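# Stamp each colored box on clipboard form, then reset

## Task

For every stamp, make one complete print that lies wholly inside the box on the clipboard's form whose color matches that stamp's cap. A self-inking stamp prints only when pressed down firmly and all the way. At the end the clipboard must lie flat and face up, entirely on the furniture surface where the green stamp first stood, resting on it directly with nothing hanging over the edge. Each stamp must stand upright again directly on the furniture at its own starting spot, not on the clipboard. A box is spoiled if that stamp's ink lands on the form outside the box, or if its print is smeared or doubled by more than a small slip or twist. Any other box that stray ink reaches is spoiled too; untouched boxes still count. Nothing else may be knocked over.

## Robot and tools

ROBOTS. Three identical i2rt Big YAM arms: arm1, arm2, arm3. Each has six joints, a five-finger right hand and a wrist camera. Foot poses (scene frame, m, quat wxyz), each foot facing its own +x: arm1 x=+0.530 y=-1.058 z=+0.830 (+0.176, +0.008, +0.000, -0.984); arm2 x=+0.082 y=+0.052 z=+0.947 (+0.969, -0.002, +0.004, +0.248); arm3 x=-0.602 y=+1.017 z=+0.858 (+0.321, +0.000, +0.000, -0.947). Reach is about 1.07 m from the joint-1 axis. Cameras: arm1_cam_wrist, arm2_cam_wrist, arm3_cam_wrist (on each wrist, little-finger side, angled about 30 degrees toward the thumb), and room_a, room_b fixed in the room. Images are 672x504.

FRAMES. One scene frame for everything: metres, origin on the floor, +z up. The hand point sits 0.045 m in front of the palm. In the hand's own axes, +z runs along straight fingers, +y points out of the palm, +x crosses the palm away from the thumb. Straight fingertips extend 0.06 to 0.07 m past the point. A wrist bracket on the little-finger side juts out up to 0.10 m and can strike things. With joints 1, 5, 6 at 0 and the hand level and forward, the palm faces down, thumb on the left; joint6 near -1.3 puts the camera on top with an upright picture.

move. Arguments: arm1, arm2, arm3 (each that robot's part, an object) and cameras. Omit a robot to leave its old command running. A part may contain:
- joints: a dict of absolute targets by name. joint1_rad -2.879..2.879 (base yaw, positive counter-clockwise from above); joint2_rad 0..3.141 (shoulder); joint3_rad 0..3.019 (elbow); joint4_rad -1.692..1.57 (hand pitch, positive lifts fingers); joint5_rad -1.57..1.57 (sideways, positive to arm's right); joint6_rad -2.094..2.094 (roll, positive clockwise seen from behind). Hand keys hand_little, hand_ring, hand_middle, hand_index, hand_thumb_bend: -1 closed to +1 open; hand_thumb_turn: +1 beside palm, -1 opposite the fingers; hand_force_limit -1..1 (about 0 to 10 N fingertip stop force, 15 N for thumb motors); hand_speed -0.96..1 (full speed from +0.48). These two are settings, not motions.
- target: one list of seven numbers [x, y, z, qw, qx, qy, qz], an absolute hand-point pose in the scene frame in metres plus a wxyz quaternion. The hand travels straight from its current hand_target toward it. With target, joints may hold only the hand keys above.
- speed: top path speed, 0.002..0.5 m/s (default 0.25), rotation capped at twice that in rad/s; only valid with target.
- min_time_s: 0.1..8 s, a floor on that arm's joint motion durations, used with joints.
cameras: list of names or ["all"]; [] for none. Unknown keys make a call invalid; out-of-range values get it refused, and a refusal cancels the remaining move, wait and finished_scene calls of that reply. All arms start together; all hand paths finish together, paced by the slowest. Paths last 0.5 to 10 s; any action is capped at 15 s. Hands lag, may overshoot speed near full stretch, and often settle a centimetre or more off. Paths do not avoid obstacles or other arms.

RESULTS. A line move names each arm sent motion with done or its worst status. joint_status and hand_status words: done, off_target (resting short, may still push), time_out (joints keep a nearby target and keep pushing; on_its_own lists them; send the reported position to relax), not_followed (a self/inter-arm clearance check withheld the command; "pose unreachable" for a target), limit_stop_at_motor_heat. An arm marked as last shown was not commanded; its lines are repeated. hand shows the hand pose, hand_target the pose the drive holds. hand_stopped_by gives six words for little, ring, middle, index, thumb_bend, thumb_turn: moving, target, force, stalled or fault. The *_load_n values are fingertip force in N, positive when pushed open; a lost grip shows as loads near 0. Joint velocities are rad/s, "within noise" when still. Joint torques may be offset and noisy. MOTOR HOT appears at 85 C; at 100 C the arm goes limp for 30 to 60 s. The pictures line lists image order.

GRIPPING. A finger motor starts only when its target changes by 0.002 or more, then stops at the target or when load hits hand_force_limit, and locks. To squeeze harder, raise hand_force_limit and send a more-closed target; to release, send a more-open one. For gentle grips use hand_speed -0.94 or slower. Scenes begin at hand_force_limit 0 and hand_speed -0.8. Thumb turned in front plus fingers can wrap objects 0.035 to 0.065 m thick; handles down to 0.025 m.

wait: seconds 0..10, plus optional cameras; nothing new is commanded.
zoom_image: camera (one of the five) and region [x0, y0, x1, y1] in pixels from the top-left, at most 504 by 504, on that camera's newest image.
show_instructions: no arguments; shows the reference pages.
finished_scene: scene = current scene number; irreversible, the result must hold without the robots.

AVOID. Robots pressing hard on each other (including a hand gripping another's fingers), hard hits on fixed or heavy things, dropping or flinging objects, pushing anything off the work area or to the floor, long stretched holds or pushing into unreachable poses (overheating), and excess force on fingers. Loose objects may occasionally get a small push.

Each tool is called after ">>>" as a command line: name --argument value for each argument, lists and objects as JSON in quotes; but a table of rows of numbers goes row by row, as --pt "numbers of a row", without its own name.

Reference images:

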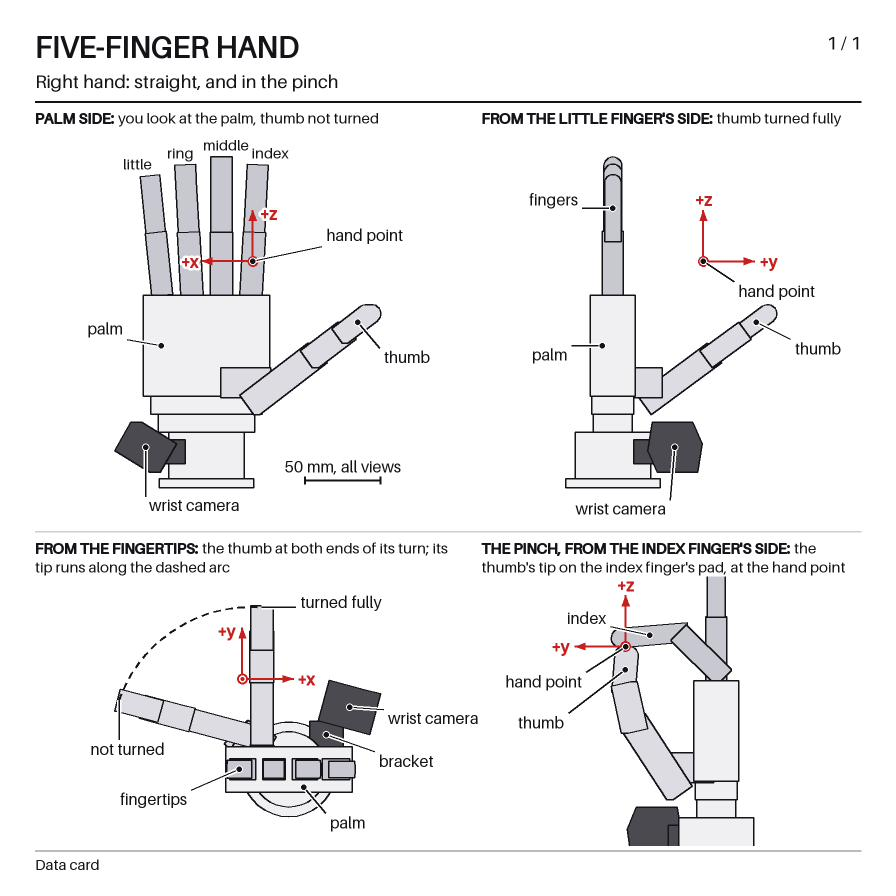

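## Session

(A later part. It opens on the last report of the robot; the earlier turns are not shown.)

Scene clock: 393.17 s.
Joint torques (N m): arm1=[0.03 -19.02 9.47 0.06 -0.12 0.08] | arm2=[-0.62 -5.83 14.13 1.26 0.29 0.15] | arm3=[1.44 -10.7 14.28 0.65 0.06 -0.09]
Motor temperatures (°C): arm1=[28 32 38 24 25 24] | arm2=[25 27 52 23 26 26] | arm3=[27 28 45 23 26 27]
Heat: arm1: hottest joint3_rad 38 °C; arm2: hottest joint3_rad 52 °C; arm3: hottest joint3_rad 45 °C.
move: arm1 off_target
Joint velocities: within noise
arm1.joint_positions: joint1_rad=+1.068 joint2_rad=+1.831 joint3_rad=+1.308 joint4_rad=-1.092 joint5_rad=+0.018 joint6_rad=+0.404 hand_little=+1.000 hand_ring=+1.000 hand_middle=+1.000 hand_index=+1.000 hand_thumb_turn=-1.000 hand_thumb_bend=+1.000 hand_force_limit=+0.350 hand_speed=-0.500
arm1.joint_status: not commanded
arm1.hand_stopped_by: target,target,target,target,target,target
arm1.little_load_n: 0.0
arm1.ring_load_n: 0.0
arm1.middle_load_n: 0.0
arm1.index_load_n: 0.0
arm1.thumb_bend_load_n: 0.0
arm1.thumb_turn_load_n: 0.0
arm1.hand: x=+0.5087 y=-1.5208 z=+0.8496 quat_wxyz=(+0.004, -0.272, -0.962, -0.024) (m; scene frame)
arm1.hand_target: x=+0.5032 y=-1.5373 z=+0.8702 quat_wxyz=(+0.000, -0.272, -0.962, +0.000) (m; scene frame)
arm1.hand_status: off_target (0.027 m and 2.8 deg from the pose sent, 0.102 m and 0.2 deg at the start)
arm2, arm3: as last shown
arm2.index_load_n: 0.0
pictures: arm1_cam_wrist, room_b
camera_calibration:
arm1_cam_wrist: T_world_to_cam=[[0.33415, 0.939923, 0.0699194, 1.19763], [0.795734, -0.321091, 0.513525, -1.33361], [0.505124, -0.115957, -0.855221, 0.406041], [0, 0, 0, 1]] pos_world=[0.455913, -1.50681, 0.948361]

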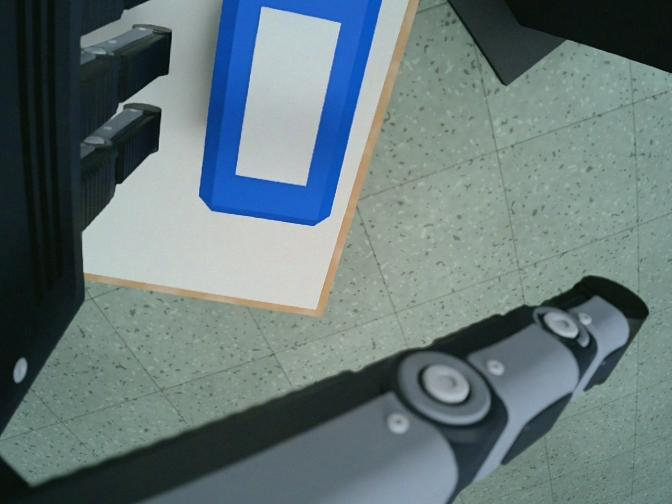

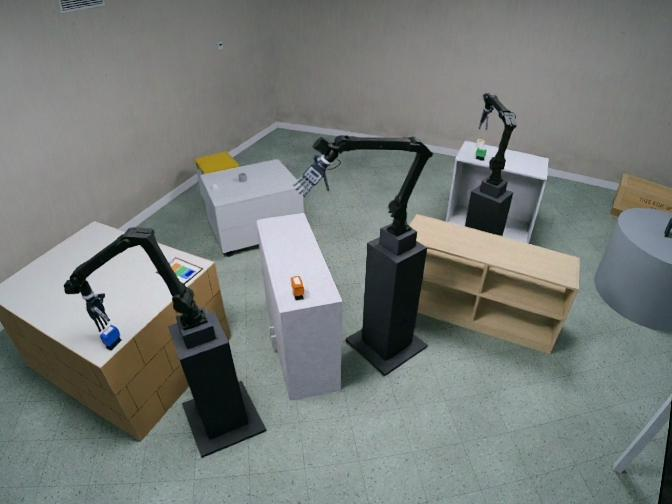

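>>> move --arm1 '{"joints": {"joint2_rad": 1.50, "joint3_rad": 1.40, "joint4_rad": -1.0, "joint6_rad": -1.24, "hand_thumb_turn": 1, "hand_speed": 0.3}, "min_time_s": 1.5}' --arm2 '{"joints": {"joint1_rad": 0.9, "joint2_rad": 0.8, "joint3_rad": 1.39, "joint4_rad": -1.3}, "min_time_s": 4}'

>>> move --arm1 '{"joints": {"joint1_rad": -1.62}, "min_time_s": 3.0}'

>>> move --arm1 '{"target": [0.3600, -0.5900, 1.18, -0.2547, 0.6551, 0.7018, 0.1166], "speed": 0.25}' --cameras '["all"]'

Scene clock: 399.80 s.
Joint torques (N m): arm1=[-0.56 -15.21 11.54 1.74 -0.1 0.09] | arm2=[0.38 -0.26 12.64 1.09 0.13 0.15] | arm3=[1.38 -10.7 14.28 0.65 0.06 -0.09]
Motor temperatures (°C): arm1=[28 31 39 24 25 24] | arm2=[25 27 52 23 26 26] | arm3=[27 28 45 23 26 27]
Heat: arm1: hottest joint3_rad 39 °C; arm2: hottest joint3_rad 52 °C; arm3: hottest joint3_rad 45 °C.
move: arm1 done; arm2 done
Joint velocities: within noise
arm1.joint_positions: joint1_rad=+1.068 joint2_rad=+1.512 joint3_rad=+1.356 joint4_rad=-1.014 joint5_rad=+0.018 joint6_rad=-1.228 hand_little=+1.000 hand_ring=+1.000 hand_middle=+1.000 hand_index=+1.000 hand_thumb_turn=+1.000 hand_thumb_bend=+1.000 hand_force_limit=+0.350 hand_speed=+0.300
arm1.joint_status: all done
arm1.hand_stopped_by: target,target,target,target,target,target
arm1.little_load_n: 0.0
arm1.ring_load_n: 0.0
arm1.middle_load_n: 0.0
arm1.index_load_n: 0.0
arm1.thumb_bend_load_n: 0.0
arm1.thumb_turn_load_n: 0.0
arm1.hand: x=+0.4023 y=-1.5492 z=+1.0141 quat_wxyz=(+0.126, +0.501, -0.843, +0.151) (m; scene frame)
arm1.hand_target: x=+0.3962 y=-1.5653 z=+1.0407 quat_wxyz=(+0.148, +0.499, -0.835, +0.177) (m; scene frame)
arm1.hand_status: not commanded
arm2.joint_positions: joint1_rad=+0.889 joint2_rad=+0.807 joint3_rad=+1.332 joint4_rad=-1.292 joint5_rad=+0.032 joint6_rad=-1.213 hand_little=+1.000 hand_ring=+1.000 hand_middle=+1.000 hand_index=+1.000 hand_thumb_turn=+1.000 hand_thumb_bend=+1.000 hand_force_limit=+0.000 hand_speed=-0.800
arm2.joint_status: all done
arm2.hand_stopped_by: target,target,target,target,target,target
arm2.little_load_n: 0.0
arm2.ring_load_n: 0.0
arm2.middle_load_n: 0.0
arm2.index_load_n: 0.0
arm2.thumb_bend_load_n: 0.0
arm2.thumb_turn_load_n: 0.0
arm2.hand: x=+0.1892 y=+0.3368 z=+1.3655 quat_wxyz=(-0.289, +0.805, +0.449, +0.258) (m; scene frame)
arm2.hand_target: x=+0.1853 y=+0.3348 z=+1.3944 quat_wxyz=(-0.312, +0.795, +0.442, +0.272) (m; scene frame)
arm2.hand_status: not commanded
arm3.joint_positions: joint1_rad=-0.796 joint2_rad=+1.340 joint3_rad=+1.379 joint4_rad=-1.078 joint5_rad=+0.005 joint6_rad=-1.230 hand_little=+1.000 hand_ring=+1.000 hand_middle=+1.000 hand_index=+1.000 hand_thumb_turn=+1.000 hand_thumb_bend=+1.000 hand_force_limit=+0.000 hand_speed=-0.800
arm3.joint_status: not commanded
arm3.hand_stopped_by: target,target,target,target,target,target
arm3.little_load_n: 0.0
arm3.ring_load_n: 0.0
arm3.middle_load_n: 0.0
arm3.index_load_n: 0.0
arm3.thumb_bend_load_n: 0.0
arm3.thumb_turn_load_n: 0.0
arm3.hand: x=-1.0663 y=+1.1321 z=+1.1317 quat_wxyz=(+0.262, -0.232, -0.937, +0.024) (m; scene frame)
arm3.hand_target: x=-1.0792 y=+1.1297 z=+1.1500 quat_wxyz=(+0.279, -0.223, -0.934, +0.024) (m; scene frame)
arm3.hand_status: not commanded
pictures: none

Scene clock: 403.23 s.
Joint torques (N m): arm1=[-0.21 -15.27 11.56 1.59 -0.01 0.08] | arm2=[0.44 -0.44 12.71 1.16 0.14 0.17] | arm3=[1.38 -10.75 14.28 0.64 0.06 -0.09]
Motor temperatures (°C): arm1=[28 31 40 24 25 24] | arm2=[25 27 52 23 26 26] | arm3=[27 28 45 23 26 27]
Heat: arm1: hottest joint3_rad 40 °C; arm2: hottest joint3_rad 52 °C; arm3: hottest joint3_rad 45 °C.
move: arm1 done
Joint velocities: within noise
arm1.joint_positions: joint1_rad=-1.622 joint2_rad=+1.512 joint3_rad=+1.356 joint4_rad=-1.012 joint5_rad=+0.017 joint6_rad=-1.229 hand_little=+1.000 hand_ring=+1.000 hand_middle=+1.000 hand_index=+1.000 hand_thumb_turn=+1.000 hand_thumb_bend=+1.000 hand_force_limit=+0.350 hand_speed=+0.300
arm1.joint_status: all done
arm1.hand_stopped_by: target,target,target,target,target,target
arm1.little_load_n: 0.0
arm1.ring_load_n: 0.0
arm1.middle_load_n: 0.0
arm1.index_load_n: 0.0
arm1.thumb_bend_load_n: 0.0
arm1.thumb_turn_load_n: 0.0
arm1.hand: x=+0.4243 y=-0.5622 z=+1.0169 quat_wxyz=(+0.170, -0.706, -0.679, -0.104) (m; scene frame)
arm1.hand_target: x=+0.4187 y=-0.5466 z=+1.0435 quat_wxyz=(+0.200, -0.697, -0.679, -0.119) (m; scene frame)
arm1.hand_status: not commanded
arm2, arm3: as last shown
arm2.hand: x=+0.1891 y=+0.3369 z=+1.3655 quat_wxyz=(-0.289, +0.805, +0.449, +0.258) (m; scene frame)
arm2.hand_target: x=+0.1852 y=+0.3349 z=+1.3944 quat_wxyz=(-0.312, +0.795, +0.443, +0.272) (m; scene frame)
pictures: none

Scene clock: 404.67 s.
Joint torques (N m): arm1=[0.56 -11.75 12.36 1.25 0.15 0.25] | arm2=[-0.03 -1.03 12.6 1.01 0.13 0.17] | arm3=[1.38 -10.7 14.28 0.64 0.06 -0.09]
Motor temperatures (°C): arm1=[28 31 40 24 25 24] | arm2=[25 27 52 23 26 26] | arm3=[27 28 45 23 26 27]
Heat: arm1: hottest joint3_rad 40 °C; arm2: hottest joint3_rad 52 °C; arm3: hottest joint3_rad 45 °C.
move: arm1 off_target
Joint velocities: within noise
arm1.joint_positions: joint1_rad=-1.504 joint2_rad=+1.381 joint3_rad=+1.571 joint4_rad=-1.223 joint5_rad=+0.005 joint6_rad=-1.217 hand_little=+1.000 hand_ring=+1.000 hand_middle=+1.000 hand_index=+1.000 hand_thumb_turn=+1.000 hand_thumb_bend=+1.000 hand_force_limit=+0.350 hand_speed=+0.300
arm1.joint_status: not commanded
arm1.hand_stopped_by: target,target,target,target,target,target
arm1.little_load_n: 0.0
arm1.ring_load_n: 0.0
arm1.middle_load_n: 0.0
arm1.index_load_n: 0.0
arm1.thumb_bend_load_n: 0.0
arm1.thumb_turn_load_n: 0.0
arm1.hand: x=+0.3689 y=-0.5954 z=+1.1597 quat_wxyz=(+0.239, -0.658, -0.706, -0.112) (m; scene frame)
arm1.hand_target: x=+0.3603 y=-0.5908 z=+1.1798 quat_wxyz=(+0.255, -0.655, -0.702, -0.116) (m; scene frame)
arm1.hand_status: off_target (0.023 m and 2.0 deg from the pose sent, 0.178 m and 11.7 deg at the start)
arm2, arm3: as last shown
pictures: arm1_cam_wrist, arm2_cam_wrist, arm3_cam_wrist, room_a, room_b
camera_calibration:
arm1_cam_wrist: T_world_to_cam=[[0.959436, 0.280073, -0.0322806, -0.152174], [0.280833, -0.959505, 0.0219857, -0.70459], [-0.0248158, -0.0301594, -0.999237, 1.2627], [0, 0, 0, 1]] pos_world=[0.375208, -0.595355, 1.27232]
arm2_cam_wrist: T_world_to_cam=[[0.951603, -0.306132, -0.027119, -0.0452175], [-0.304226, -0.925803, -0.224357, 0.6745], [0.043576, 0.221749, -0.97413, 1.36007], [0, 0, 0, 1]] pos_world=[0.188963, 0.309017, 1.47499]
arm3_cam_wrist: T_world_to_cam=[[0.162124, 0.986641, 0.0159535, -0.969635], [0.986549, -0.162409, 0.0185524, 1.21474], [0.0208956, 0.0127311, -0.999701, 1.2517], [0, 0, 0, 1]] pos_world=[-1.06735, 1.13803, 1.24426]

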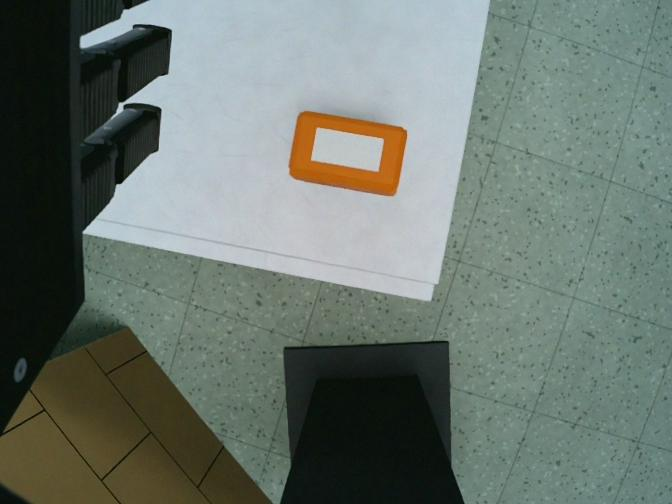

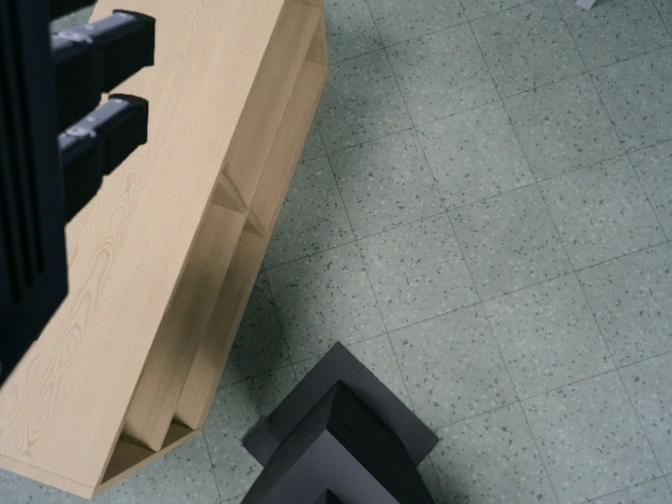

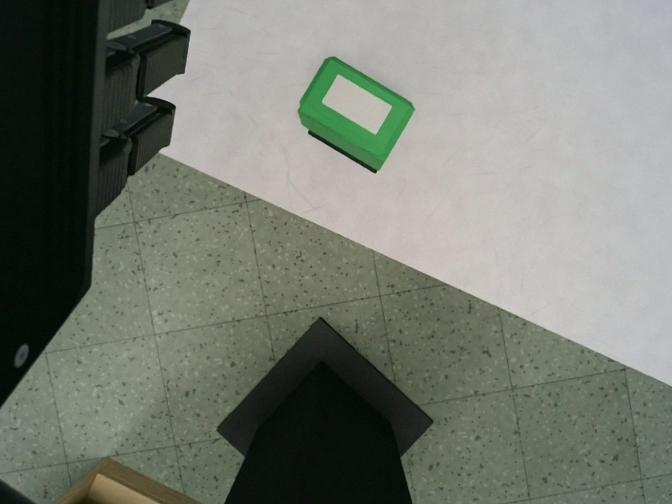

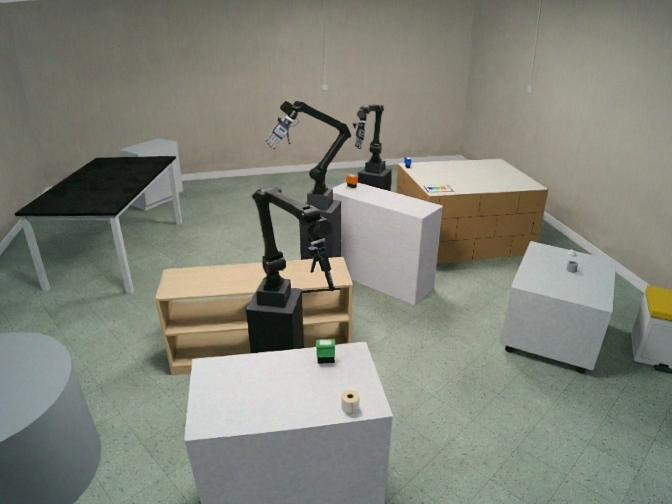

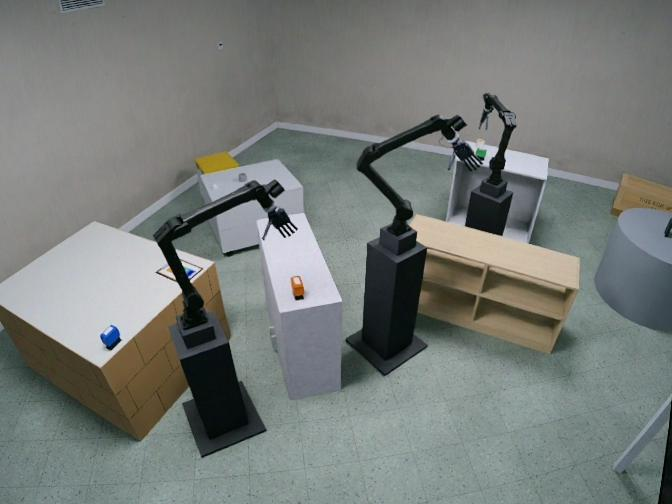

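>>> zoom_image --camera "arm1_cam_wrist" --region '[270, 90, 430, 210]'

>>> zoom_image --camera "room_b" --region '[150, 245, 210, 290]'

Scaled by 3.150 from the camera's 672x504 image, which has a finer 960x720 frame.

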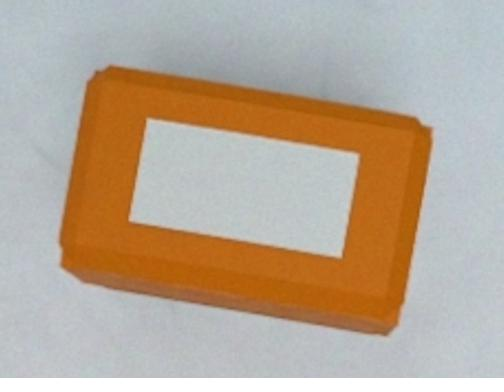

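Scaled by 8.400 from the camera's 672x504 image, which has a finer 960x720 frame.

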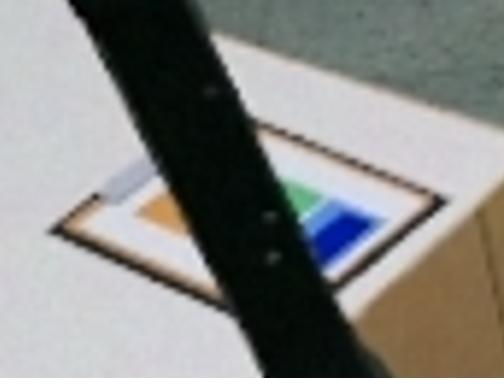

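>>> move --arm1 '{"joints": {"joint6_rad": 0.2, "hand_thumb_turn": -1}, "min_time_s": 1.5}'

>>> move --arm1 '{"target": [0.3380, -0.5500, 0.98, 0, 0.9983, 0.0576, 0], "speed": 0.2}' --cameras '["arm1_cam_wrist"]'

Scene clock: 409.67 s.
Joint torques (N m): arm1=[0.85 -11.87 12.29 0.99 0.1 0.27] | arm2=[0.15 -0.97 12.53 1.03 0.14 0.13] | arm3=[1.38 -10.64 14.28 0.64 0.06 -0.09]
Motor temperatures (°C): arm1=[28 31 41 24 25 24] | arm2=[25 27 52 23 26 26] | arm3=[27 28 45 23 26 27]
Heat: arm1: hottest joint3_rad 41 °C; arm2: hottest joint3_rad 52 °C; arm3: hottest joint3_rad 45 °C.
move: arm1 done
Joint velocities: within noise
arm1.joint_positions: joint1_rad=-1.504 joint2_rad=+1.381 joint3_rad=+1.571 joint4_rad=-1.223 joint5_rad=+0.006 joint6_rad=+0.188 hand_little=+1.000 hand_ring=+1.000 hand_middle=+1.000 hand_index=+1.000 hand_thumb_turn=-1.000 hand_thumb_bend=+1.000 hand_force_limit=+0.350 hand_speed=+0.300
arm1.joint_status: all done
arm1.hand_stopped_by: target,target,target,target,target,target
arm1.little_load_n: 0.0
arm1.ring_load_n: 0.0
arm1.middle_load_n: 0.0
arm1.index_load_n: 0.0
arm1.thumb_bend_load_n: 0.0
arm1.thumb_turn_load_n: 0.0
arm1.hand: x=+0.2905 y=-0.6336 z=+1.1560 quat_wxyz=(+0.254, -0.958, -0.113, +0.069) (m; scene frame)
arm1.hand_target: x=+0.2818 y=-0.6290 z=+1.1764 quat_wxyz=(+0.270, -0.953, -0.112, +0.076) (m; scene frame)
arm1.hand_status: not commanded
arm2, arm3: as last shown
pictures: none

Scene clock: 412.00 s.
Joint torques (N m): arm1=[-1.26 -18.61 10.96 -0.06 0.1 0.08] | arm2=[0.26 -0.67 12.67 1.06 0.11 0.11] | arm3=[1.38 -10.7 14.3 0.65 0.06 -0.08]
Motor temperatures (°C): arm1=[28 31 41 24 25 24] | arm2=[25 27 52 23 26 26] | arm3=[27 28 45 23 26 27]
Heat: arm1: hottest joint3_rad 41 °C; arm2: hottest joint3_rad 52 °C; arm3: hottest joint3_rad 45 °C.
move: arm1 off_target
Joint velocities: within noise
arm1.joint_positions: joint1_rad=-1.637 joint2_rad=+1.903 joint3_rad=+1.758 joint4_rad=-1.442 joint5_rad=-0.019 joint6_rad=+0.174 hand_little=+1.000 hand_ring=+1.000 hand_middle=+1.000 hand_index=+1.000 hand_thumb_turn=-1.000 hand_thumb_bend=+1.000 hand_force_limit=+0.350 hand_speed=+0.300
arm1.joint_status: not commanded
arm1.hand_stopped_by: target,target,target,target,target,target
arm1.little_load_n: 0.0
arm1.ring_load_n: 0.0
arm1.middle_load_n: 0.0
arm1.index_load_n: 0.0
arm1.thumb_bend_load_n: 0.0
arm1.thumb_turn_load_n: 0.0
arm1.hand: x=+0.3353 y=-0.5635 z=+0.9722 quat_wxyz=(-0.010, -0.998, -0.057, -0.001) (m; scene frame)
arm1.hand_target: x=+0.3382 y=-0.5505 z=+0.9801 quat_wxyz=(+0.001, -0.998, -0.058, +0.000) (m; scene frame)
arm1.hand_status: off_target (0.016 m and 1.1 deg from the pose sent, 0.201 m and 31.3 deg at the start)
arm2, arm3: as last shown
pictures: arm1_cam_wrist
camera_calibration:
arm1_cam_wrist: T_world_to_cam=[[0.318504, -0.947021, 0.0413023, -0.682981], [-0.812332, -0.25023, 0.526784, -0.384954], [-0.488541, -0.201334, -0.848995, 0.988538], [0, 0, 0, 1]] pos_world=[0.387763, -0.544098, 1.07026]

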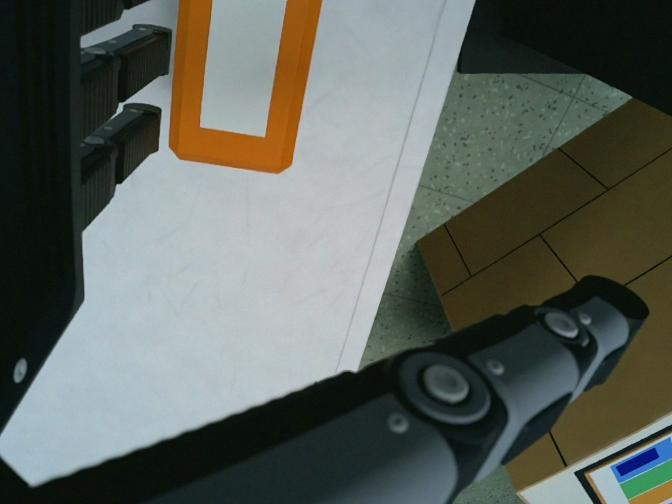

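>>> move --arm1 '{"target": [0.3310, -0.5460, 0.91, 0, 0.9981, 0.0619, 0], "speed": 0.12}' --cameras '["arm1_cam_wrist"]'

Scene clock: 414.73 s.
Joint torques (N m): arm1=[-0.56 -19.14 7.09 0.87 0.06 0.11] | arm2=[0.32 -0.79 12.63 1.06 0.13 0.16] | arm3=[1.38 -10.7 14.27 0.65 0.06 -0.09]
Motor temperatures (°C): arm1=[28 31 41 24 25 24] | arm2=[25 27 52 23 26 26] | arm3=[27 28 45 23 26 27]
Heat: arm1: hottest joint3_rad 41 °C; arm2: hottest joint3_rad 52 °C; arm3: hottest joint3_rad 45 °C.
move: arm1 done
Joint velocities: within noise
arm1.joint_positions: joint1_rad=-1.637 joint2_rad=+1.957 joint3_rad=+1.703 joint4_rad=-1.308 joint5_rad=-0.019 joint6_rad=+0.174 hand_little=+1.000 hand_ring=+1.000 hand_middle=+1.000 hand_index=+1.000 hand_thumb_turn=-1.000 hand_thumb_bend=+1.000 hand_force_limit=+0.350 hand_speed=+0.300
arm1.joint_status: not commanded
arm1.hand_stopped_by: target,target,target,target,target,target
arm1.little_load_n: 0.0
arm1.ring_load_n: 0.0
arm1.middle_load_n: 0.0
arm1.index_load_n: 0.0
arm1.thumb_bend_load_n: 0.0
arm1.thumb_turn_load_n: 0.0
arm1.hand: x=+0.3316 y=-0.5479 z=+0.9196 quat_wxyz=(+0.003, -0.998, -0.057, +0.002) (m; scene frame)
arm1.hand_target: x=+0.3310 y=-0.5462 z=+0.9100 quat_wxyz=(+0.000, -0.998, -0.062, +0.000) (m; scene frame)
arm1.hand_status: done (0.010 m and 0.7 deg from the pose sent, 0.065 m and 1.3 deg at the start)
arm2, arm3: as last shown
arm3.ring_load_n: 0.5
pictures: arm1_cam_wrist
camera_calibration:
arm1_cam_wrist: T_world_to_cam=[[0.319142, -0.94757, 0.016111, -0.642238], [-0.808435, -0.263332, 0.526393, -0.364476], [-0.494552, -0.181019, -0.850089, 0.959349], [0, 0, 0, 1]] pos_world=[0.384758, -0.530883, 1.01774]

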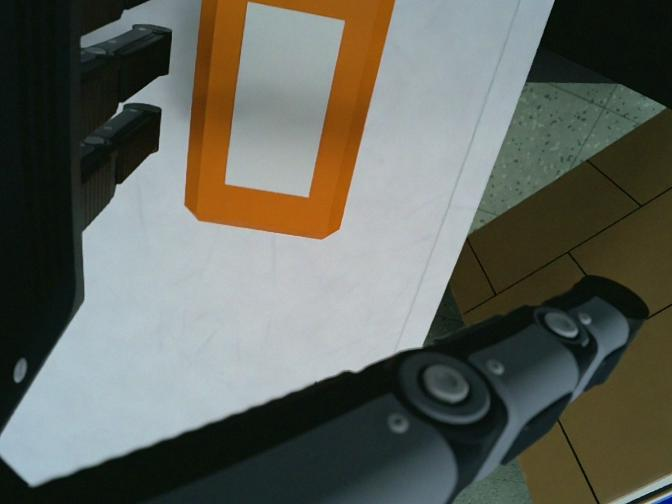

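>>> move --arm1 '{"target": [0.3296, -0.5525, 0.843, 0, 0.9981, 0.0619, 0], "speed": 0.1, "joints": {"hand_speed": -0.85}}' --cameras '["arm1_cam_wrist"]'

Scene clock: 417.80 s.
Joint torques (N m): arm1=[0.32 -18.67 6.63 0.9 0.07 0.14] | arm2=[0.03 -1.14 12.71 1.17 0.13 0.12] | arm3=[1.38 -10.75 14.28 0.65 0.06 -0.08]
Motor temperatures (°C): arm1=[28 31 41 24 25 24] | arm2=[25 27 52 23 26 26] | arm3=[27 28 45 23 26 27]
Heat: arm1: hottest joint3_rad 41 °C; arm2: hottest joint3_rad 52 °C; arm3: hottest joint3_rad 45 °C.
move: arm1 off_target
Joint velocities: within noise
arm1.joint_positions: joint1_rad=-1.637 joint2_rad=+1.999 joint3_rad=+1.594 joint4_rad=-1.150 joint5_rad=-0.019 joint6_rad=+0.174 hand_little=+1.000 hand_ring=+1.000 hand_middle=+1.000 hand_index=+1.000 hand_thumb_turn=-1.000 hand_thumb_bend=+1.000 hand_force_limit=+0.350 hand_speed=-0.850
arm1.joint_status: all done
arm1.hand_stopped_by: target,target,target,target,target,target
arm1.little_load_n: 0.0
arm1.ring_load_n: 0.0
arm1.middle_load_n: 0.0
arm1.index_load_n: 0.0
arm1.thumb_bend_load_n: 0.0
arm1.thumb_turn_load_n: 0.0
arm1.hand: x=+0.3336 y=-0.5508 z=+0.8555 quat_wxyz=(+0.006, -0.998, -0.057, +0.003) (m; scene frame)
arm1.hand_target: x=+0.3297 y=-0.5527 z=+0.8432 quat_wxyz=(+0.000, -0.998, -0.062, +0.000) (m; scene frame)
arm1.hand_status: off_target (0.013 m and 0.9 deg from the pose sent, 0.077 m and 0.7 deg at the start)
arm2, arm3: as last shown
arm3.ring_load_n: 0.0
pictures: arm1_cam_wrist
camera_calibration:
arm1_cam_wrist: T_world_to_cam=[[0.319292, -0.947608, 0.00962075, -0.639203], [-0.80746, -0.266727, 0.52618, -0.331889], [-0.496046, -0.175773, -0.850319, 0.908891], [0, 0, 0, 1]] pos_world=[0.386957, -0.534479, 0.95363]

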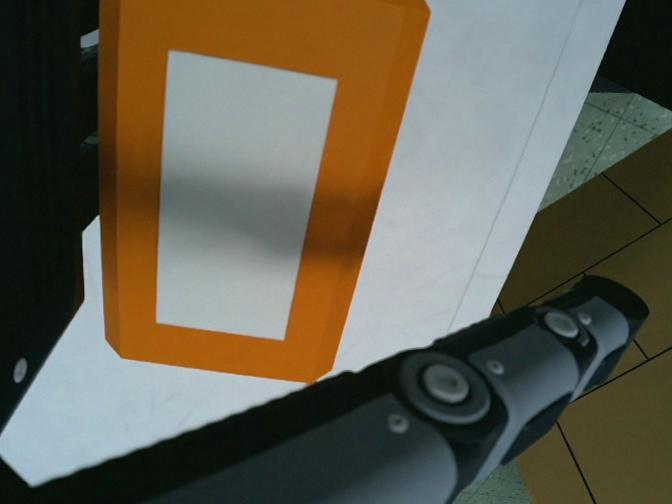

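>>> move --arm1 '{"joints": {"hand_thumb_bend": -0.3}}' --cameras '["arm1_cam_wrist"]'

Scene clock: 423.90 s.
Joint torques (N m): arm1=[0.56 -18.67 6.54 0.87 0.07 0.16] | arm2=[0.26 -0.67 12.52 0.99 0.16 0.11] | arm3=[1.38 -10.64 14.28 0.64 0.06 -0.09]
Motor temperatures (°C): arm1=[28 31 40 24 25 24] | arm2=[25 27 52 23 26 26] | arm3=[27 28 45 23 26 27]
Heat: arm1: hottest joint3_rad 40 °C; arm2: hottest joint3_rad 52 °C; arm3: hottest joint3_rad 45 °C.
move: arm1 off_target
Joint velocities: within noise
arm1.joint_positions: joint1_rad=-1.637 joint2_rad=+1.999 joint3_rad=+1.594 joint4_rad=-1.150 joint5_rad=-0.019 joint6_rad=+0.174 hand_little=+1.000 hand_ring=+1.000 hand_middle=+1.000 hand_index=+1.000 hand_thumb_turn=-1.000 hand_thumb_bend=+0.092 hand_force_limit=+0.350 hand_speed=-0.850
arm1.joint_status: hand_thumb_bend off_target (ended at +0.092, target -0.300)
arm1.hand_stopped_by: target,target,target,target,force,target
arm1.little_load_n: 0.0
arm1.ring_load_n: 0.0
arm1.middle_load_n: 0.0
arm1.index_load_n: 0.0
arm1.thumb_bend_load_n: 10.0
arm1.thumb_turn_load_n: 3.0
arm1.hand: x=+0.3336 y=-0.5508 z=+0.8555 quat_wxyz=(+0.006, -0.998, -0.057, +0.003) (m; scene frame)
arm1.hand_target: x=+0.3297 y=-0.5527 z=+0.8432 quat_wxyz=(+0.000, -0.998, -0.062, +0.000) (m; scene frame)
arm1.hand_status: not commanded
arm2, arm3: as last shown
arm3.thumb_bend_load_n: -0.5
pictures: arm1_cam_wrist
camera_calibration:
arm1_cam_wrist: T_world_to_cam=[[0.319292, -0.947608, 0.00962075, -0.639203], [-0.80746, -0.266727, 0.52618, -0.331889], [-0.496046, -0.175773, -0.850319, 0.908891], [0, 0, 0, 1]] pos_world=[0.386957, -0.534479, 0.95363]

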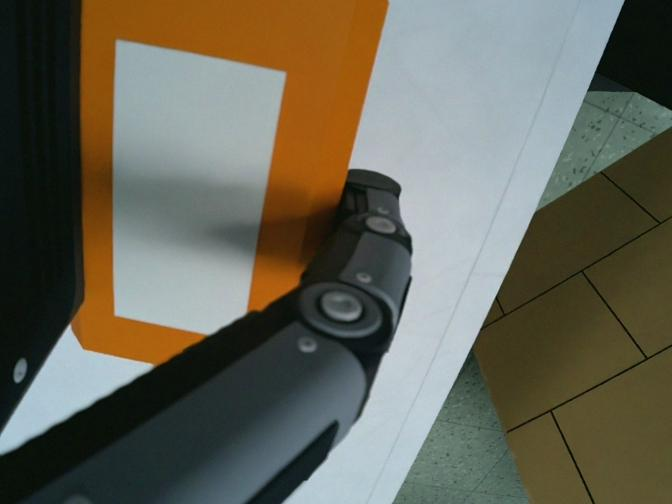

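>>> move --arm1 '{"target": [0.3296, -0.5480, 1.0, 0, 0.9981, 0.0619, 0], "speed": 0.15}'

>>> move --arm1 '{"target": [-0.1060, -1.2600, 0.95, 0, 0.3297, 0.9441, 0], "speed": 0.25}' --cameras '["arm1_cam_wrist", "room_b", "room_a"]'

Scene clock: 429.53 s.
Joint torques (N m): arm1=[-0.03 -22.53 11.62 -0.23 0.03 0.12] | arm2=[-0.21 -0.62 12.6 1.16 0.16 0.15] | arm3=[1.38 -10.7 14.3 0.64 0.06 -0.09]
Motor temperatures (°C): arm1=[28 31 40 24 25 24] | arm2=[25 27 51 23 26 26] | arm3=[27 28 45 23 26 27]
Heat: arm1: hottest joint3_rad 40 °C; arm2: hottest joint3_rad 51 °C; arm3: hottest joint3_rad 45 °C.
move: arm1 off_target
Joint velocities: within noise
arm1.joint_positions: joint1_rad=-1.637 joint2_rad=+1.945 joint3_rad=+1.812 joint4_rad=-1.497 joint5_rad=-0.019 joint6_rad=+0.174 hand_little=+1.000 hand_ring=+1.000 hand_middle=+1.000 hand_index=+1.000 hand_thumb_turn=-1.000 hand_thumb_bend=+0.092 hand_force_limit=+0.350 hand_speed=-0.850
arm1.joint_status: not commanded
arm1.hand_stopped_by: target,target,target,target,force,target
arm1.little_load_n: 0.0
arm1.ring_load_n: 0.0
arm1.middle_load_n: 0.0
arm1.index_load_n: 0.0
arm1.thumb_bend_load_n: 10.0
arm1.thumb_turn_load_n: 3.5
arm1.hand: x=+0.3345 y=-0.5604 z=+0.9714 quat_wxyz=(-0.030, -0.998, -0.056, -0.006) (m; scene frame)
arm1.hand_target: x=+0.3299 y=-0.5494 z=+0.9999 quat_wxyz=(+0.000, -0.998, -0.062, +0.000) (m; scene frame)
arm1.hand_status: off_target (0.032 m and 3.6 deg from the pose sent, 0.145 m and 0.9 deg at the start)
arm2.joint_positions: joint1_rad=+0.889 joint2_rad=+0.807 joint3_rad=+1.332 joint4_rad=-1.292 joint5_rad=+0.032 joint6_rad=-1.213 hand_little=+1.000 hand_ring=+1.000 hand_middle=+1.000 hand_index=+1.000 hand_thumb_turn=+1.000 hand_thumb_bend=+1.000 hand_force_limit=+0.000 hand_speed=-0.800
arm2.joint_status: not commanded
arm2.hand_stopped_by: target,target,target,target,target,target
arm2.little_load_n: 0.0
arm2.ring_load_n: 0.0
arm2.middle_load_n: 0.0
arm2.index_load_n: 0.0
arm2.thumb_bend_load_n: 0.0
arm2.thumb_turn_load_n: 0.5
arm2.hand: x=+0.1891 y=+0.3369 z=+1.3655 quat_wxyz=(-0.289, +0.805, +0.449, +0.258) (m; scene frame)
arm2.hand_target: x=+0.1852 y=+0.3349 z=+1.3944 quat_wxyz=(-0.312, +0.795, +0.443, +0.272) (m; scene frame)
arm2.hand_status: not commanded
arm3.joint_positions: joint1_rad=-0.796 joint2_rad=+1.340 joint3_rad=+1.379 joint4_rad=-1.078 joint5_rad=+0.005 joint6_rad=-1.230 hand_little=+1.000 hand_ring=+1.000 hand_middle=+1.000 hand_index=+1.000 hand_thumb_turn=+1.000 hand_thumb_bend=+1.000 hand_force_limit=+0.000 hand_speed=-0.800
arm3.joint_status: not commanded
arm3.hand_stopped_by: target,target,target,target,target,target
arm3.little_load_n: 0.0
arm3.ring_load_n: 0.0
arm3.middle_load_n: 0.0
arm3.index_load_n: 0.0
arm3.thumb_bend_load_n: 0.0
arm3.thumb_turn_load_n: 0.0
arm3.hand: x=-1.0663 y=+1.1321 z=+1.1317 quat_wxyz=(+0.262, -0.232, -0.937, +0.024) (m; scene frame)
arm3.hand_target: x=-1.0792 y=+1.1297 z=+1.1500 quat_wxyz=(+0.279, -0.223, -0.934, +0.024) (m; scene frame)
arm3.hand_status: not commanded
pictures: none

Scene clock: 435.30 s.
Joint torques (N m): arm1=[-0.32 -24.64 11.69 -0.05 0.06 0.09] | arm2=[-0.09 -0.91 12.7 0.98 0.14 0.18] | arm3=[1.38 -10.7 14.28 0.64 0.06 -0.09]
Motor temperatures (°C): arm1=[28 32 40 24 25 24] | arm2=[25 27 51 23 26 26] | arm3=[27 28 45 23 26 27]
Heat: arm1: hottest joint3_rad 40 °C; arm2: hottest joint3_rad 51 °C; arm3: hottest joint3_rad 45 °C.
move: arm1 off_target
Joint velocities: within noise
arm1.joint_positions: joint1_rad=-0.032 joint2_rad=+2.366 joint3_rad=+2.485 joint4_rad=-1.675 joint5_rad=+0.002 joint6_rad=-0.567 hand_little=+1.000 hand_ring=+1.000 hand_middle=+1.000 hand_index=+1.000 hand_thumb_turn=-1.000 hand_thumb_bend=+0.092 hand_force_limit=+0.350 hand_speed=-0.850
arm1.joint_status: not commanded
arm1.hand_stopped_by: target,target,target,target,force,target
arm1.little_load_n: 0.0
arm1.ring_load_n: 0.0
arm1.middle_load_n: 0.0
arm1.index_load_n: 0.0
arm1.thumb_bend_load_n: 10.0
arm1.thumb_turn_load_n: 3.5
arm1.hand: x=-0.0964 y=-1.2589 z=+0.9425 quat_wxyz=(-0.001, -0.334, -0.942, +0.000) (m; scene frame)
arm1.hand_target: x=-0.1051 y=-1.2596 z=+0.9496 quat_wxyz=(+0.010, -0.330, -0.944, +0.007) (m; scene frame)
arm1.hand_status: off_target (0.012 m and 0.6 deg from the pose sent, 0.827 m and 135.1 deg at the start; a joint's target at an end of its range on 25 of 173 steps)
arm2, arm3: as last shown
arm2.thumb_turn_load_n: 0.0
pictures: arm1_cam_wrist, room_a, room_b
camera_calibration:
arm1_cam_wrist: T_world_to_cam=[[0.453502, 0.890988, 0.0218374, 1.14241], [0.752718, -0.396015, 0.525916, -0.925853], [0.477233, -0.222067, -0.850256, 0.680579], [0, 0, 0, 1]] pos_world=[-0.145972, -1.23339, 1.04064]

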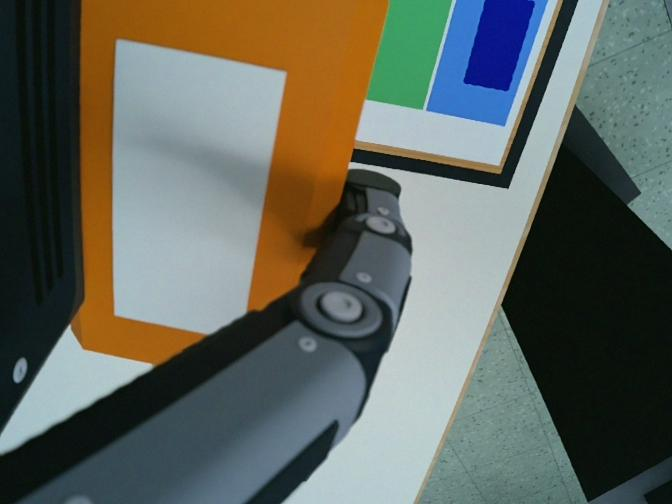

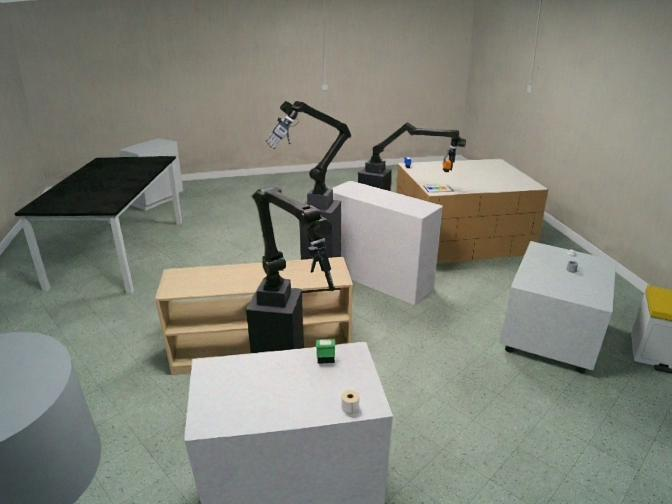

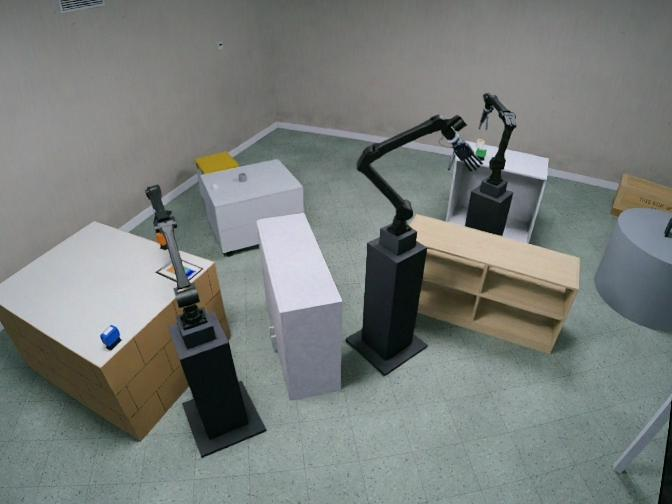

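>>> zoom_image --camera "arm1_cam_wrist" --region '[350, 0, 610, 200]'

Scaled by 1.938 from the camera's 672x504 image, which has a finer 960x720 frame.

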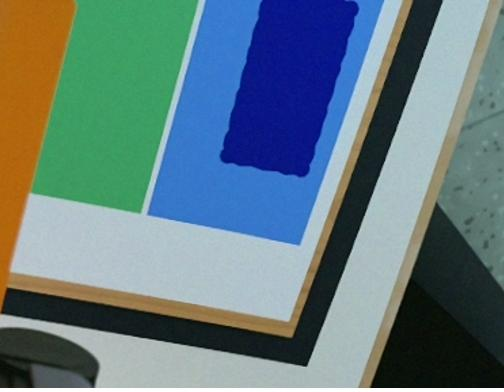

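>>> move --arm1 '{"target": [-0.1040, -1.2600, 0.82, 0, 0.3297, 0.9441, 0], "speed": 0.15}' --cameras '["arm1_cam_wrist"]'

Scene clock: 440.23 s.
Joint torques (N m): arm1=[-0.21 -24.82 7.8 0.72 0.03 0.07] | arm2=[-0.32 -0.73 12.74 0.98 0.13 0.15] | arm3=[1.38 -10.7 14.28 0.64 0.06 -0.09]
Motor temperatures (°C): arm1=[28 33 41 24 25 24] | arm2=[25 27 51 23 26 26] | arm3=[27 28 45 23 26 27]
Heat: arm1: hottest joint3_rad 41 °C; arm2: hottest joint3_rad 51 °C; arm3: hottest joint3_rad 45 °C.
move: arm1 done
Joint velocities: within noise
arm1.joint_positions: joint1_rad=-0.032 joint2_rad=+2.409 joint3_rad=+2.257 joint4_rad=-1.407 joint5_rad=+0.002 joint6_rad=-0.568 hand_little=+1.000 hand_ring=+1.000 hand_middle=+1.000 hand_index=+1.000 hand_thumb_turn=-1.000 hand_thumb_bend=+0.092 hand_force_limit=+0.350 hand_speed=-0.850
arm1.joint_status: not commanded
arm1.hand_stopped_by: target,target,target,target,force,target
arm1.little_load_n: 0.0
arm1.ring_load_n: 0.0
arm1.middle_load_n: 0.0
arm1.index_load_n: 0.0
arm1.thumb_bend_load_n: 10.0
arm1.thumb_turn_load_n: 3.0
arm1.hand: x=-0.1005 y=-1.2606 z=+0.8251 quat_wxyz=(-0.002, -0.334, -0.943, -0.001) (m; scene frame)
arm1.hand_target: x=-0.1039 y=-1.2599 z=+0.8199 quat_wxyz=(+0.000, -0.330, -0.944, +0.000) (m; scene frame)
arm1.hand_status: done (0.006 m and 0.6 deg from the pose sent, 0.123 m and 0.6 deg at the start)
arm2, arm3: as last shown
pictures: arm1_cam_wrist
camera_calibration:
arm1_cam_wrist: T_world_to_cam=[[0.453077, 0.891135, 0.024495, 1.14628], [0.750988, -0.39634, 0.528141, -0.864051], [0.480353, -0.220893, -0.848804, 0.58292], [0, 0, 0, 1]] pos_world=[-0.150469, -1.23519, 0.923047]

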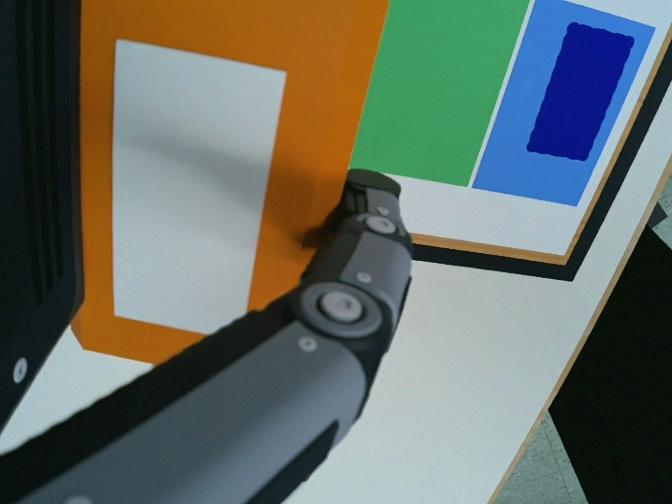

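>>> move --arm1 '{"target": [-0.1000, -1.2580, 0.785, 0, 0.3297, 0.9441, 0], "speed": 0.08}'

>>> move --arm1 '{"target": [-0.1000, -1.2580, 0.768, 0, 0.3297, 0.9441, 0], "speed": 0.06}' --cameras '["arm1_cam_wrist", "room_b", "room_a"]'

>>> zoom_image --camera "room_a" --region '[410, 150, 470, 200]'

Scene clock: 442.97 s.
Joint torques (N m): arm1=[-0.38 -24.88 7.01 0.77 0.03 0.09] | arm2=[0.21 -1.03 12.66 1.09 0.12 0.12] | arm3=[1.38 -10.7 14.28 0.65 0.06 -0.09]
Motor temperatures (°C): arm1=[28 33 40 24 25 24] | arm2=[25 27 51 23 26 26] | arm3=[27 28 45 23 26 27]
Heat: arm1: hottest joint3_rad 40 °C; arm2: hottest joint3_rad 51 °C; arm3: hottest joint3_rad 45 °C.
move: arm1 off_target
Joint velocities: within noise
arm1.joint_positions: joint1_rad=-0.032 joint2_rad=+2.412 joint3_rad=+2.191 joint4_rad=-1.324 joint5_rad=+0.002 joint6_rad=-0.568 hand_little=+1.000 hand_ring=+1.000 hand_middle=+1.000 hand_index=+1.000 hand_thumb_turn=-1.000 hand_thumb_bend=+0.092 hand_force_limit=+0.350 hand_speed=-0.850
arm1.joint_status: not commanded
arm1.hand_stopped_by: target,target,target,target,force,target
arm1.little_load_n: 0.0
arm1.ring_load_n: 0.0
arm1.middle_load_n: 0.0
arm1.index_load_n: 0.0
arm1.thumb_bend_load_n: 10.0
arm1.thumb_turn_load_n: 3.0
arm1.hand: x=-0.0998 y=-1.2604 z=+0.7974 quat_wxyz=(+0.003, -0.334, -0.943, +0.004) (m; scene frame)
arm1.hand_target: x=-0.0999 y=-1.2579 z=+0.7852 quat_wxyz=(+0.000, -0.330, -0.944, +0.000) (m; scene frame)
arm1.hand_status: off_target (0.013 m and 0.8 deg from the pose sent, 0.040 m and 0.6 deg at the start)
arm2, arm3: as last shown
arm2.thumb_turn_load_n: -0.5
pictures: none

Scene clock: 443.97 s.
Joint torques (N m): arm1=[-0.09 -24.18 7.04 0.81 0.06 0.05] | arm2=[-0.26 -0.56 12.64 1.2 0.14 0.1] | arm3=[1.38 -10.7 14.3 0.64 0.06 -0.09]
Motor temperatures (°C): arm1=[28 33 40 24 25 24] | arm2=[25 27 51 23 26 26] | arm3=[27 28 45 23 26 27]
Heat: arm1: hottest joint3_rad 40 °C; arm2: hottest joint3_rad 51 °C; arm3: hottest joint3_rad 45 °C.
move: arm1 off_target
Joint velocities: within noise
arm1.joint_positions: joint1_rad=-0.032 joint2_rad=+2.424 joint3_rad=+2.177 joint4_rad=-1.293 joint5_rad=+0.002 joint6_rad=-0.568 hand_little=+1.000 hand_ring=+1.000 hand_middle=+1.000 hand_index=+1.000 hand_thumb_turn=-1.000 hand_thumb_bend=+0.092 hand_force_limit=+0.350 hand_speed=-0.850
arm1.joint_status: not commanded
arm1.hand_stopped_by: target,target,target,target,force,target
arm1.little_load_n: 0.0
arm1.ring_load_n: 0.0
arm1.middle_load_n: 0.0
arm1.index_load_n: 0.0
arm1.thumb_bend_load_n: 10.0
arm1.thumb_turn_load_n: 3.0
arm1.hand: x=-0.1009 y=-1.2609 z=+0.7838 quat_wxyz=(+0.006, -0.334, -0.943, +0.005) (m; scene frame)
arm1.hand_target: x=-0.0997 y=-1.2578 z=+0.7682 quat_wxyz=(+0.000, -0.330, -0.944, +0.000) (m; scene frame)
arm1.hand_status: off_target (0.016 m and 1.0 deg from the pose sent, 0.029 m and 0.8 deg at the start)
arm2, arm3: as last shown
arm2.thumb_turn_load_n: 0.0
pictures: arm1_cam_wrist, room_a, room_b
camera_calibration:
arm1_cam_wrist: T_world_to_cam=[[0.453128, 0.891384, 0.0104446, 1.15905], [0.760928, -0.392862, 0.51638, -0.827487], [0.464396, -0.226039, -0.856296, 0.545745], [0, 0, 0, 1]] pos_world=[-0.148982, -1.23489, 0.882511]

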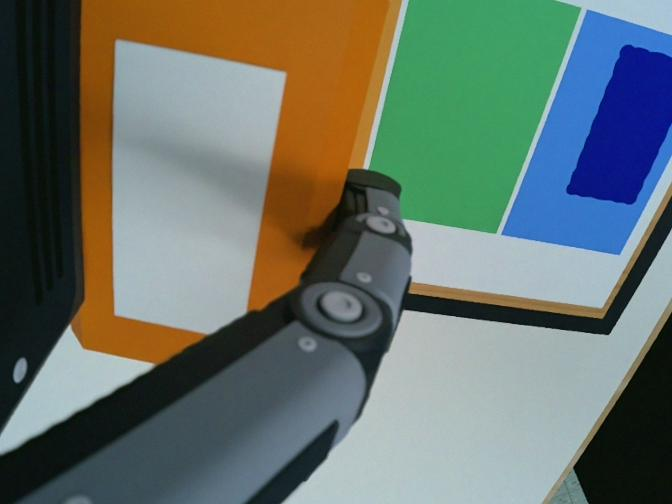

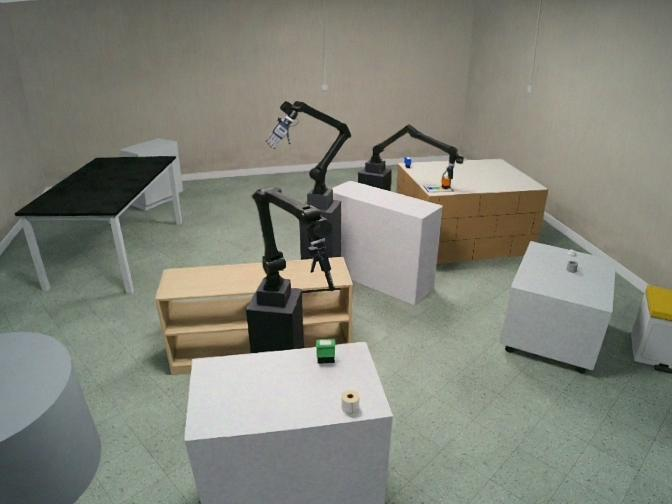

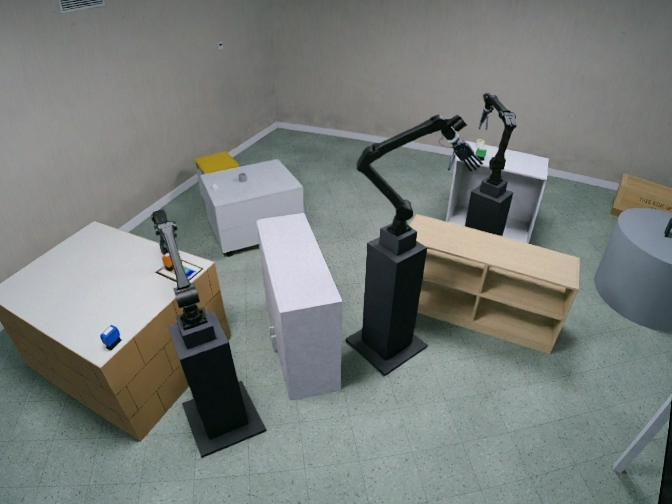

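Scaled by 8.400 from the camera's 672x504 image, which has a finer 960x720 frame.

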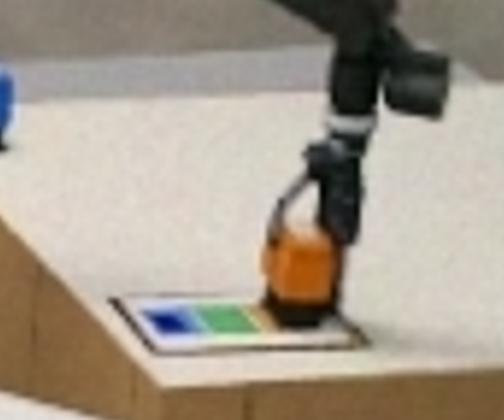

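>>> move --arm1 '{"target": [-0.0955, -1.2530, 0.758, 0, 0.3297, 0.9441, 0], "speed": 0.05}' --cameras '["arm1_cam_wrist", "room_a"]'

>>> zoom_image --camera "room_a" --region '[410, 150, 470, 200]'

Scene clock: 446.13 s.
Joint torques (N m): arm1=[-0.21 -24.47 5.33 1.24 0.04 0.02] | arm2=[0.5 -0.56 12.7 1.16 0.11 0.11] | arm3=[1.38 -10.7 14.27 0.65 0.06 -0.09]
Motor temperatures (°C): arm1=[28 33 40 24 25 24] | arm2=[25 27 51 23 26 26] | arm3=[27 28 45 23 26 27]
Heat: arm1: hottest joint3_rad 40 °C; arm2: hottest joint3_rad 51 °C; arm3: hottest joint3_rad 45 °C.
move: arm1 off_target
Joint velocities: within noise
arm1.joint_positions: joint1_rad=-0.032 joint2_rad=+2.416 joint3_rad=+2.152 joint4_rad=-1.271 joint5_rad=+0.002 joint6_rad=-0.571 hand_little=+1.000 hand_ring=+1.000 hand_middle=+1.000 hand_index=+1.000 hand_thumb_turn=-1.000 hand_thumb_bend=+0.092 hand_force_limit=+0.350 hand_speed=-0.850
arm1.joint_status: not commanded
arm1.hand_stopped_by: target,target,target,target,force,target
arm1.little_load_n: 0.0
arm1.ring_load_n: 0.0
arm1.middle_load_n: 0.0
arm1.index_load_n: 0.0
arm1.thumb_bend_load_n: 10.0
arm1.thumb_turn_load_n: 3.0
arm1.hand: x=-0.0989 y=-1.2600 z=+0.7792 quat_wxyz=(+0.007, -0.333, -0.943, +0.006) (m; scene frame)
arm1.hand_target: x=-0.0950 y=-1.2528 z=+0.7585 quat_wxyz=(+0.000, -0.330, -0.944, +0.000) (m; scene frame)
arm1.hand_status: off_target (0.023 m and 1.2 deg from the pose sent, 0.028 m and 1.0 deg at the start)
arm2, arm3: as last shown
pictures: arm1_cam_wrist, room_a
camera_calibration:
arm1_cam_wrist: T_world_to_cam=[[0.450718, 0.892632, 0.00775381, 1.1608], [0.763861, -0.390163, 0.51409, -0.820834], [0.461919, -0.225787, -0.857701, 0.54229], [0, 0, 0, 1]] pos_world=[-0.146685, -1.23398, 0.878104]

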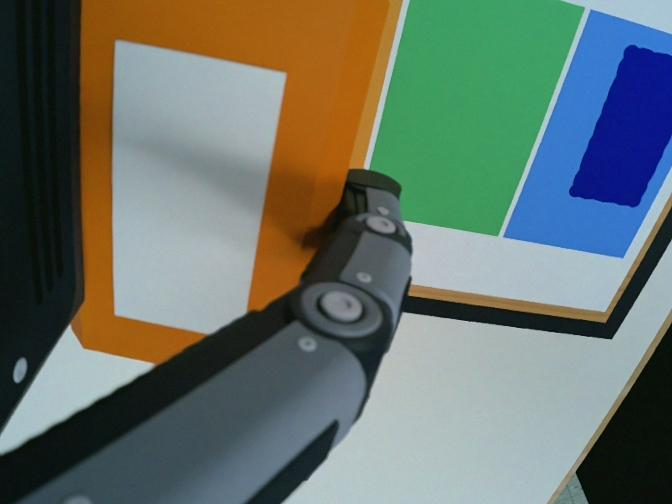

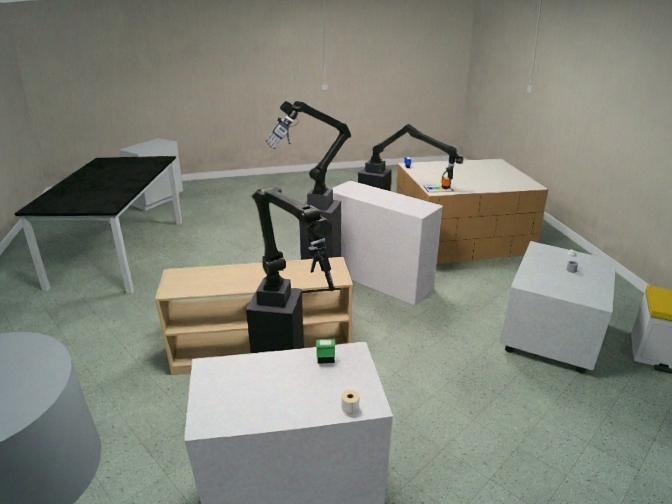

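Scaled by 8.400 from the camera's 672x504 image, which has a finer 960x720 frame.

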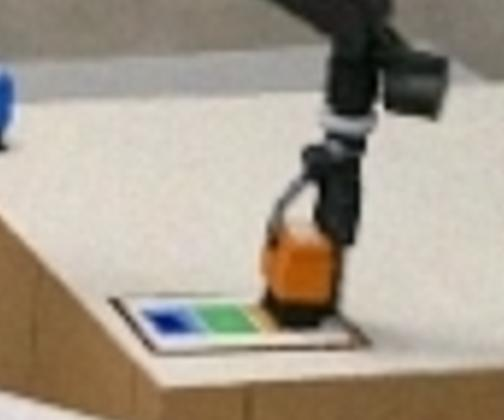

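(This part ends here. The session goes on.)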